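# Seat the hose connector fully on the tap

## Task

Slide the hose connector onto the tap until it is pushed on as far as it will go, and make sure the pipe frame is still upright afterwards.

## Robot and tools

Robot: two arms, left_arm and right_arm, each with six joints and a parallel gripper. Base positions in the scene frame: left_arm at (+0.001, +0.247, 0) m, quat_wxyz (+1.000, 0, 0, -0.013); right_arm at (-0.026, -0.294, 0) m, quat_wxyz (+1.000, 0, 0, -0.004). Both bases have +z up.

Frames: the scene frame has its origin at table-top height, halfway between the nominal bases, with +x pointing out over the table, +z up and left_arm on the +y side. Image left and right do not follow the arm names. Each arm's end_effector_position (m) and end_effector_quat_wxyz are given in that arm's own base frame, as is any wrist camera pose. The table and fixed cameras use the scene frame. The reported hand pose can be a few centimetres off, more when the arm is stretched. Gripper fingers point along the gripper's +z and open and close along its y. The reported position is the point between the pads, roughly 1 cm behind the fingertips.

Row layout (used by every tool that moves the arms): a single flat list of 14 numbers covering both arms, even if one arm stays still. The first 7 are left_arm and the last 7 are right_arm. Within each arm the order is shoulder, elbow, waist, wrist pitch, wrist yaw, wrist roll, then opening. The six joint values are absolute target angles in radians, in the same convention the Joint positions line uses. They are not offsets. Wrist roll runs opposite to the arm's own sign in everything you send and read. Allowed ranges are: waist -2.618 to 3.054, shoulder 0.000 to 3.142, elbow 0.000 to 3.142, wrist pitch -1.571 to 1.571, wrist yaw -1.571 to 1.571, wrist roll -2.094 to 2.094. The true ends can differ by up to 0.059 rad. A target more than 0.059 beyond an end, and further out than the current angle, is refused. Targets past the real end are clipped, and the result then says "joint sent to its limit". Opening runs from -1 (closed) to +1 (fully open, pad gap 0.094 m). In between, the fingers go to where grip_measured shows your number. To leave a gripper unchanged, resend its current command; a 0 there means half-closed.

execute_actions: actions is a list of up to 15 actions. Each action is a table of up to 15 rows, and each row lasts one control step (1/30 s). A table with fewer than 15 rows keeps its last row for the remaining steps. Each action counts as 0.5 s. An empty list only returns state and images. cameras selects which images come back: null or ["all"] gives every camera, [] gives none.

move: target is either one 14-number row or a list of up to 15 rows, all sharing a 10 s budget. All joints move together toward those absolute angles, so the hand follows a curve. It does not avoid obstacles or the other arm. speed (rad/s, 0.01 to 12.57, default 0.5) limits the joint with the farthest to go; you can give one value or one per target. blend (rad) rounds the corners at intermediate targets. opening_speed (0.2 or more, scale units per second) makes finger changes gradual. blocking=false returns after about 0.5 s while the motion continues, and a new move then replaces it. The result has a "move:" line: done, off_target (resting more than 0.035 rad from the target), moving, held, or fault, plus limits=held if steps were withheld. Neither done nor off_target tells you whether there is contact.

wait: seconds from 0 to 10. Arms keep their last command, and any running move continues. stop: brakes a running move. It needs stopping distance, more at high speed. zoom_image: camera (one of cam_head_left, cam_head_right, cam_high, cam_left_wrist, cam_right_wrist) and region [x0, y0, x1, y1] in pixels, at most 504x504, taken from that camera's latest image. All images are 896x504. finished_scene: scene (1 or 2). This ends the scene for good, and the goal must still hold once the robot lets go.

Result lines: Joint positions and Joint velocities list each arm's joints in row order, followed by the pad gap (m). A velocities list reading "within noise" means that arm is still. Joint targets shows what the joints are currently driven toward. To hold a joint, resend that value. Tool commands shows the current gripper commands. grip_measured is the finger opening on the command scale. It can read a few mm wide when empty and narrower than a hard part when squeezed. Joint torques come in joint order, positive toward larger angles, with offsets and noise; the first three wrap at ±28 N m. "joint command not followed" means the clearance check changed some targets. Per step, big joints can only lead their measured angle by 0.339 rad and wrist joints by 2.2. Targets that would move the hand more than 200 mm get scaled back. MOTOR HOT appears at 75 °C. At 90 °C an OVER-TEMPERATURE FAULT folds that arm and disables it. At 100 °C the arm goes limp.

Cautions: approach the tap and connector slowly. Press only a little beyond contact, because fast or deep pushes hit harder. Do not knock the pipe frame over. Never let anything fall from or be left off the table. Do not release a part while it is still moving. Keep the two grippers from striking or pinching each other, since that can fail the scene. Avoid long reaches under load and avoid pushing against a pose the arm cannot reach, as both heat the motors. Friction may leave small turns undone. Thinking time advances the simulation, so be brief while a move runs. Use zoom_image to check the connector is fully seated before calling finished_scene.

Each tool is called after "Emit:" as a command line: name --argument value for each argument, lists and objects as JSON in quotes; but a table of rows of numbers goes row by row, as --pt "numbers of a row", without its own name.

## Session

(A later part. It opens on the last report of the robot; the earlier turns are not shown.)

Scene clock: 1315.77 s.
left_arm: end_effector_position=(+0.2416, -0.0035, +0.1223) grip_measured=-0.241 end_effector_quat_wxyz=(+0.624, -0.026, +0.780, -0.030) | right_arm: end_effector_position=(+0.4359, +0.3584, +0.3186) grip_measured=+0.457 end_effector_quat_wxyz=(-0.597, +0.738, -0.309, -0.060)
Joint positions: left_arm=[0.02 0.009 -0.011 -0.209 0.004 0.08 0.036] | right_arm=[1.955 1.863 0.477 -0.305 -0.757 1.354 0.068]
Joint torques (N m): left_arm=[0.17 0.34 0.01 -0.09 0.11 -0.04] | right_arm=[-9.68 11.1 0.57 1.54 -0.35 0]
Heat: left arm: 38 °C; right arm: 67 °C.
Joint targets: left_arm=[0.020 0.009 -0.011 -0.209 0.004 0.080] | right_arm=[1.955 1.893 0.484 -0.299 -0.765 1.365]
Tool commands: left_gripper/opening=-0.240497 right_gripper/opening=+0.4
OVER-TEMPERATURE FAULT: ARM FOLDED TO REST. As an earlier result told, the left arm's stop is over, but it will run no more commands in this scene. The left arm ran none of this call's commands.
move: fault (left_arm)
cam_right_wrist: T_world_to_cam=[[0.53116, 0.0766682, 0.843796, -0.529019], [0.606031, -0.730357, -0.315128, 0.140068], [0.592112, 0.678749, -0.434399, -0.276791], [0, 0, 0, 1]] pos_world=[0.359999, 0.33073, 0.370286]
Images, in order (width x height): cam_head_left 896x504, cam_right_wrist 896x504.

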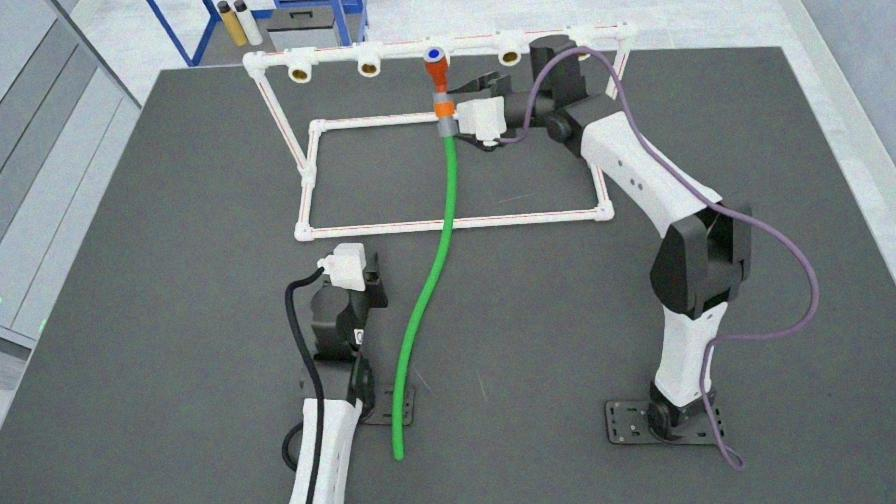

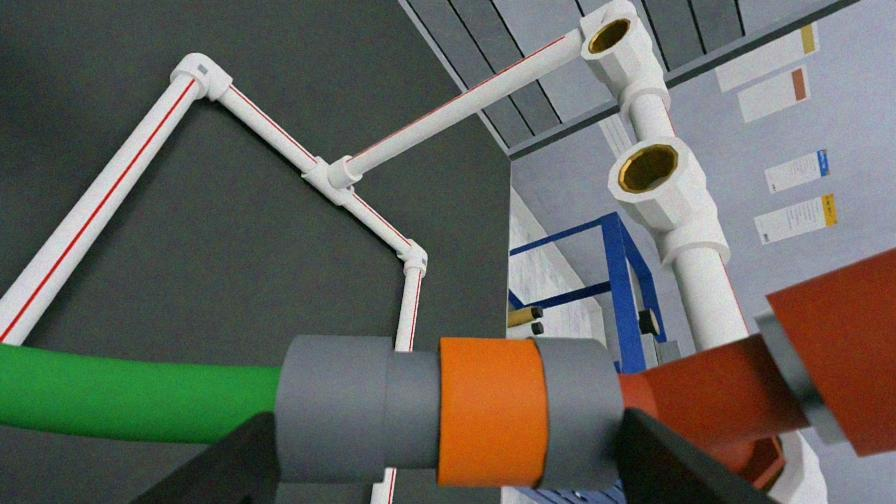

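Emit:
move --pt "0.020 0.009 -0.011 -0.209 0.004 0.080 -0.241 1.955 1.893 0.484 -0.303 -0.767 1.365 0.9" --pt "0.020 0.009 -0.011 -0.209 0.004 0.080 -0.241 1.84 1.782 0.415 -0.292 -0.835 1.365 0.9" --pt "0.020 0.009 -0.011 -0.209 0.004 0.080 -0.241 1.7 1.4 0.36 -0.03 -0.82 1.365 0.9" --pt "0.020 0.009 -0.011 -0.209 0.004 0.080 -0.241 1.2 0.5 0.3 0.6 -0.5 1.0 0.9" --speed '[0.1,0.2,0.4,0.5]' --opening_speed 0.4 --cameras '["cam_right_wrist","cam_head_left","cam_head_right","cam_high"]'

Emit:
zoom_image --camera "cam_head_left" --region '[400, 60, 520, 180]'

Emit:
zoom_image --camera "cam_head_right" --region '[380, 40, 500, 160]'

Scene clock: 1326.10 s.
left_arm: end_effector_position=(+0.2416, -0.0035, +0.1223) grip_measured=-0.241 end_effector_quat_wxyz=(+0.624, -0.026, +0.780, -0.030) | right_arm: end_effector_position=(+0.3330, +0.1925, +0.2132) grip_measured=+0.897 end_effector_quat_wxyz=(+0.659, -0.579, +0.478, -0.044)
Joint positions: left_arm=[0.02 0.009 -0.011 -0.209 0.004 0.08 0.036] | right_arm=[1.22 0.503 0.308 0.573 -0.502 1.018 0.089]
Joint torques (N m): left_arm=[0.16 0.27 -0.03 -0.08 0.1 -0.02] | right_arm=[-5 7.41 -0.72 1.88 -0.09 -0.33]
Heat: left arm: 38 °C; right arm: 67 °C.
Joint targets: left_arm=[0.020 0.009 -0.011 -0.209 0.004 0.080] | right_arm=[1.200 0.500 0.300 0.600 -0.500 1.000]
Tool commands: left_gripper/opening=-0.240497 right_gripper/opening=+0.9
OVER-TEMPERATURE FAULT: ARM FOLDED TO REST. As an earlier result told, the left arm's stop is over, but it will run no more commands in this scene. The left arm ran none of this call's commands.
move: fault (left_arm)
cam_right_wrist: T_world_to_cam=[[0.487092, -0.345038, 0.802303, -0.268024], [0.202571, -0.848961, -0.488088, 0.242028], [0.849533, 0.400268, -0.343627, -0.200516], [0, 0, 0, 1]] pos_world=[0.251869, 0.193254, 0.264265]
Images, in order (width x height): cam_head_left 896x504, cam_head_right 896x504, cam_high 896x504, cam_right_wrist 896x504.

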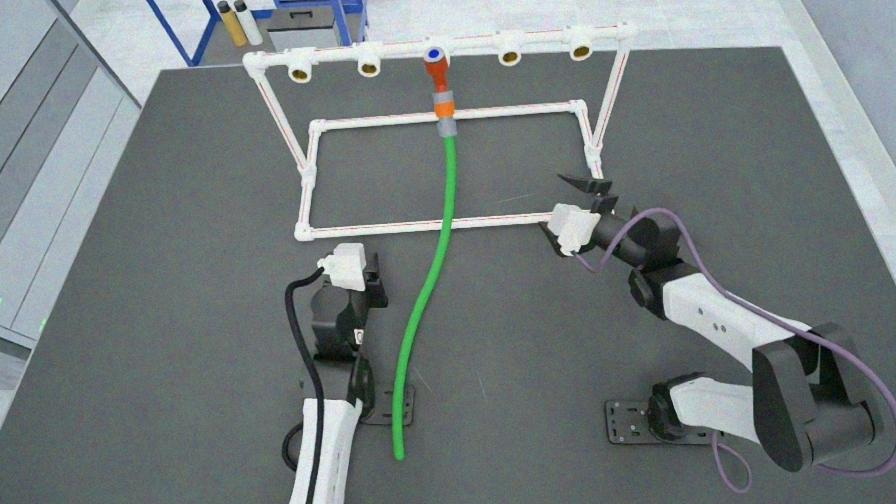

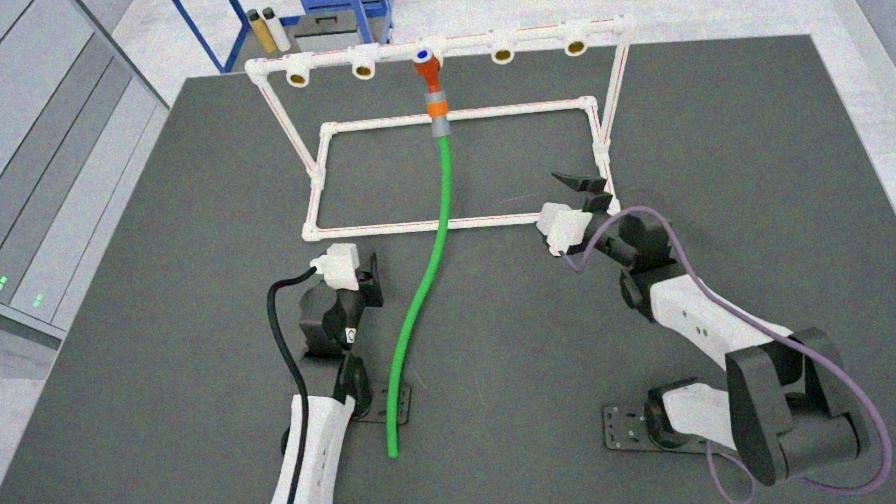

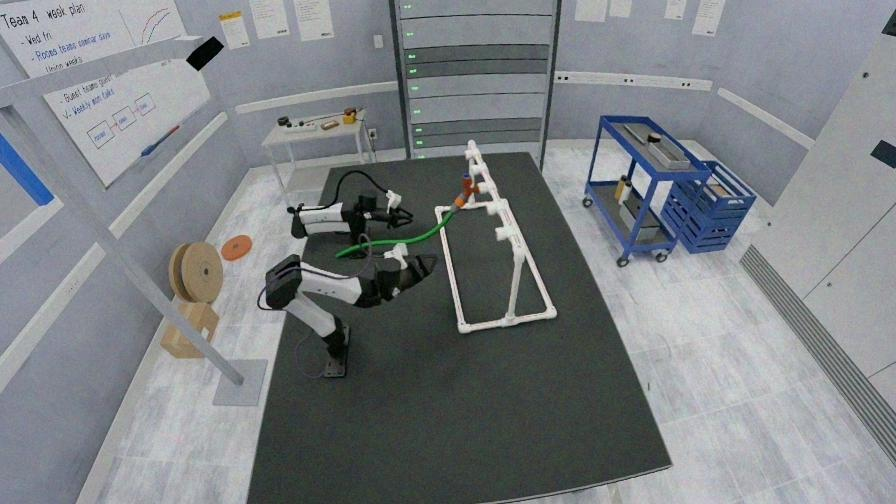

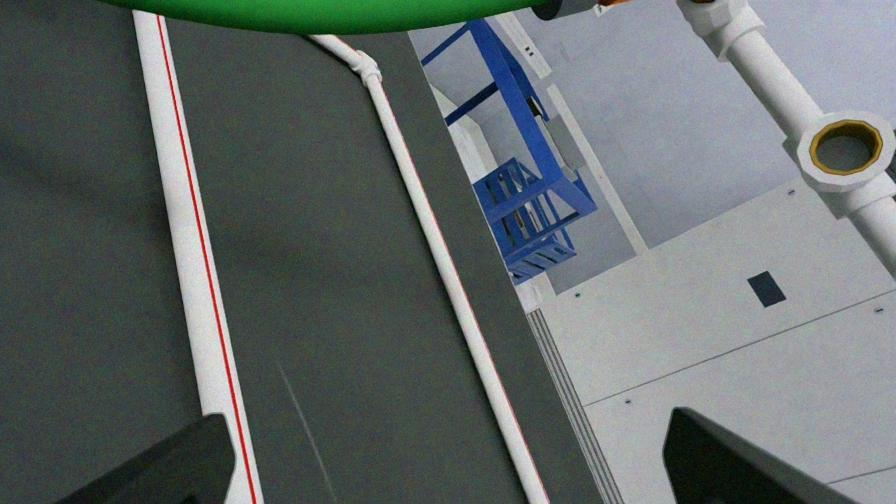

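Scaled by 4.200 (camera's finer frame: 1280x720).

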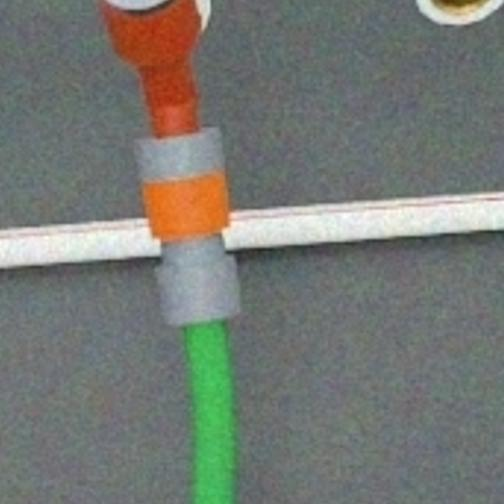

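Scaled by 4.200 (camera's finer frame: 1280x720).

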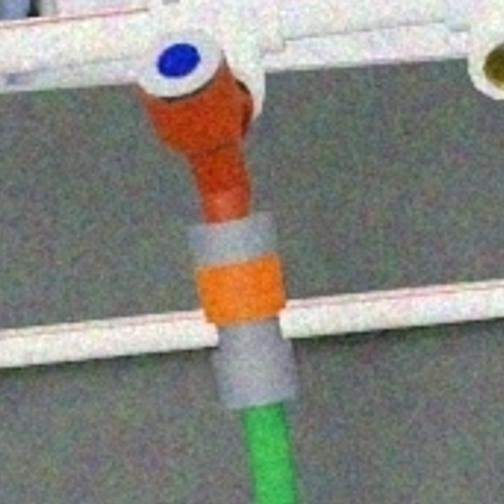

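Flush seated, frame standing, arm clear.

Emit:
finished_scene --scene 2

The scene is finished: the task was done.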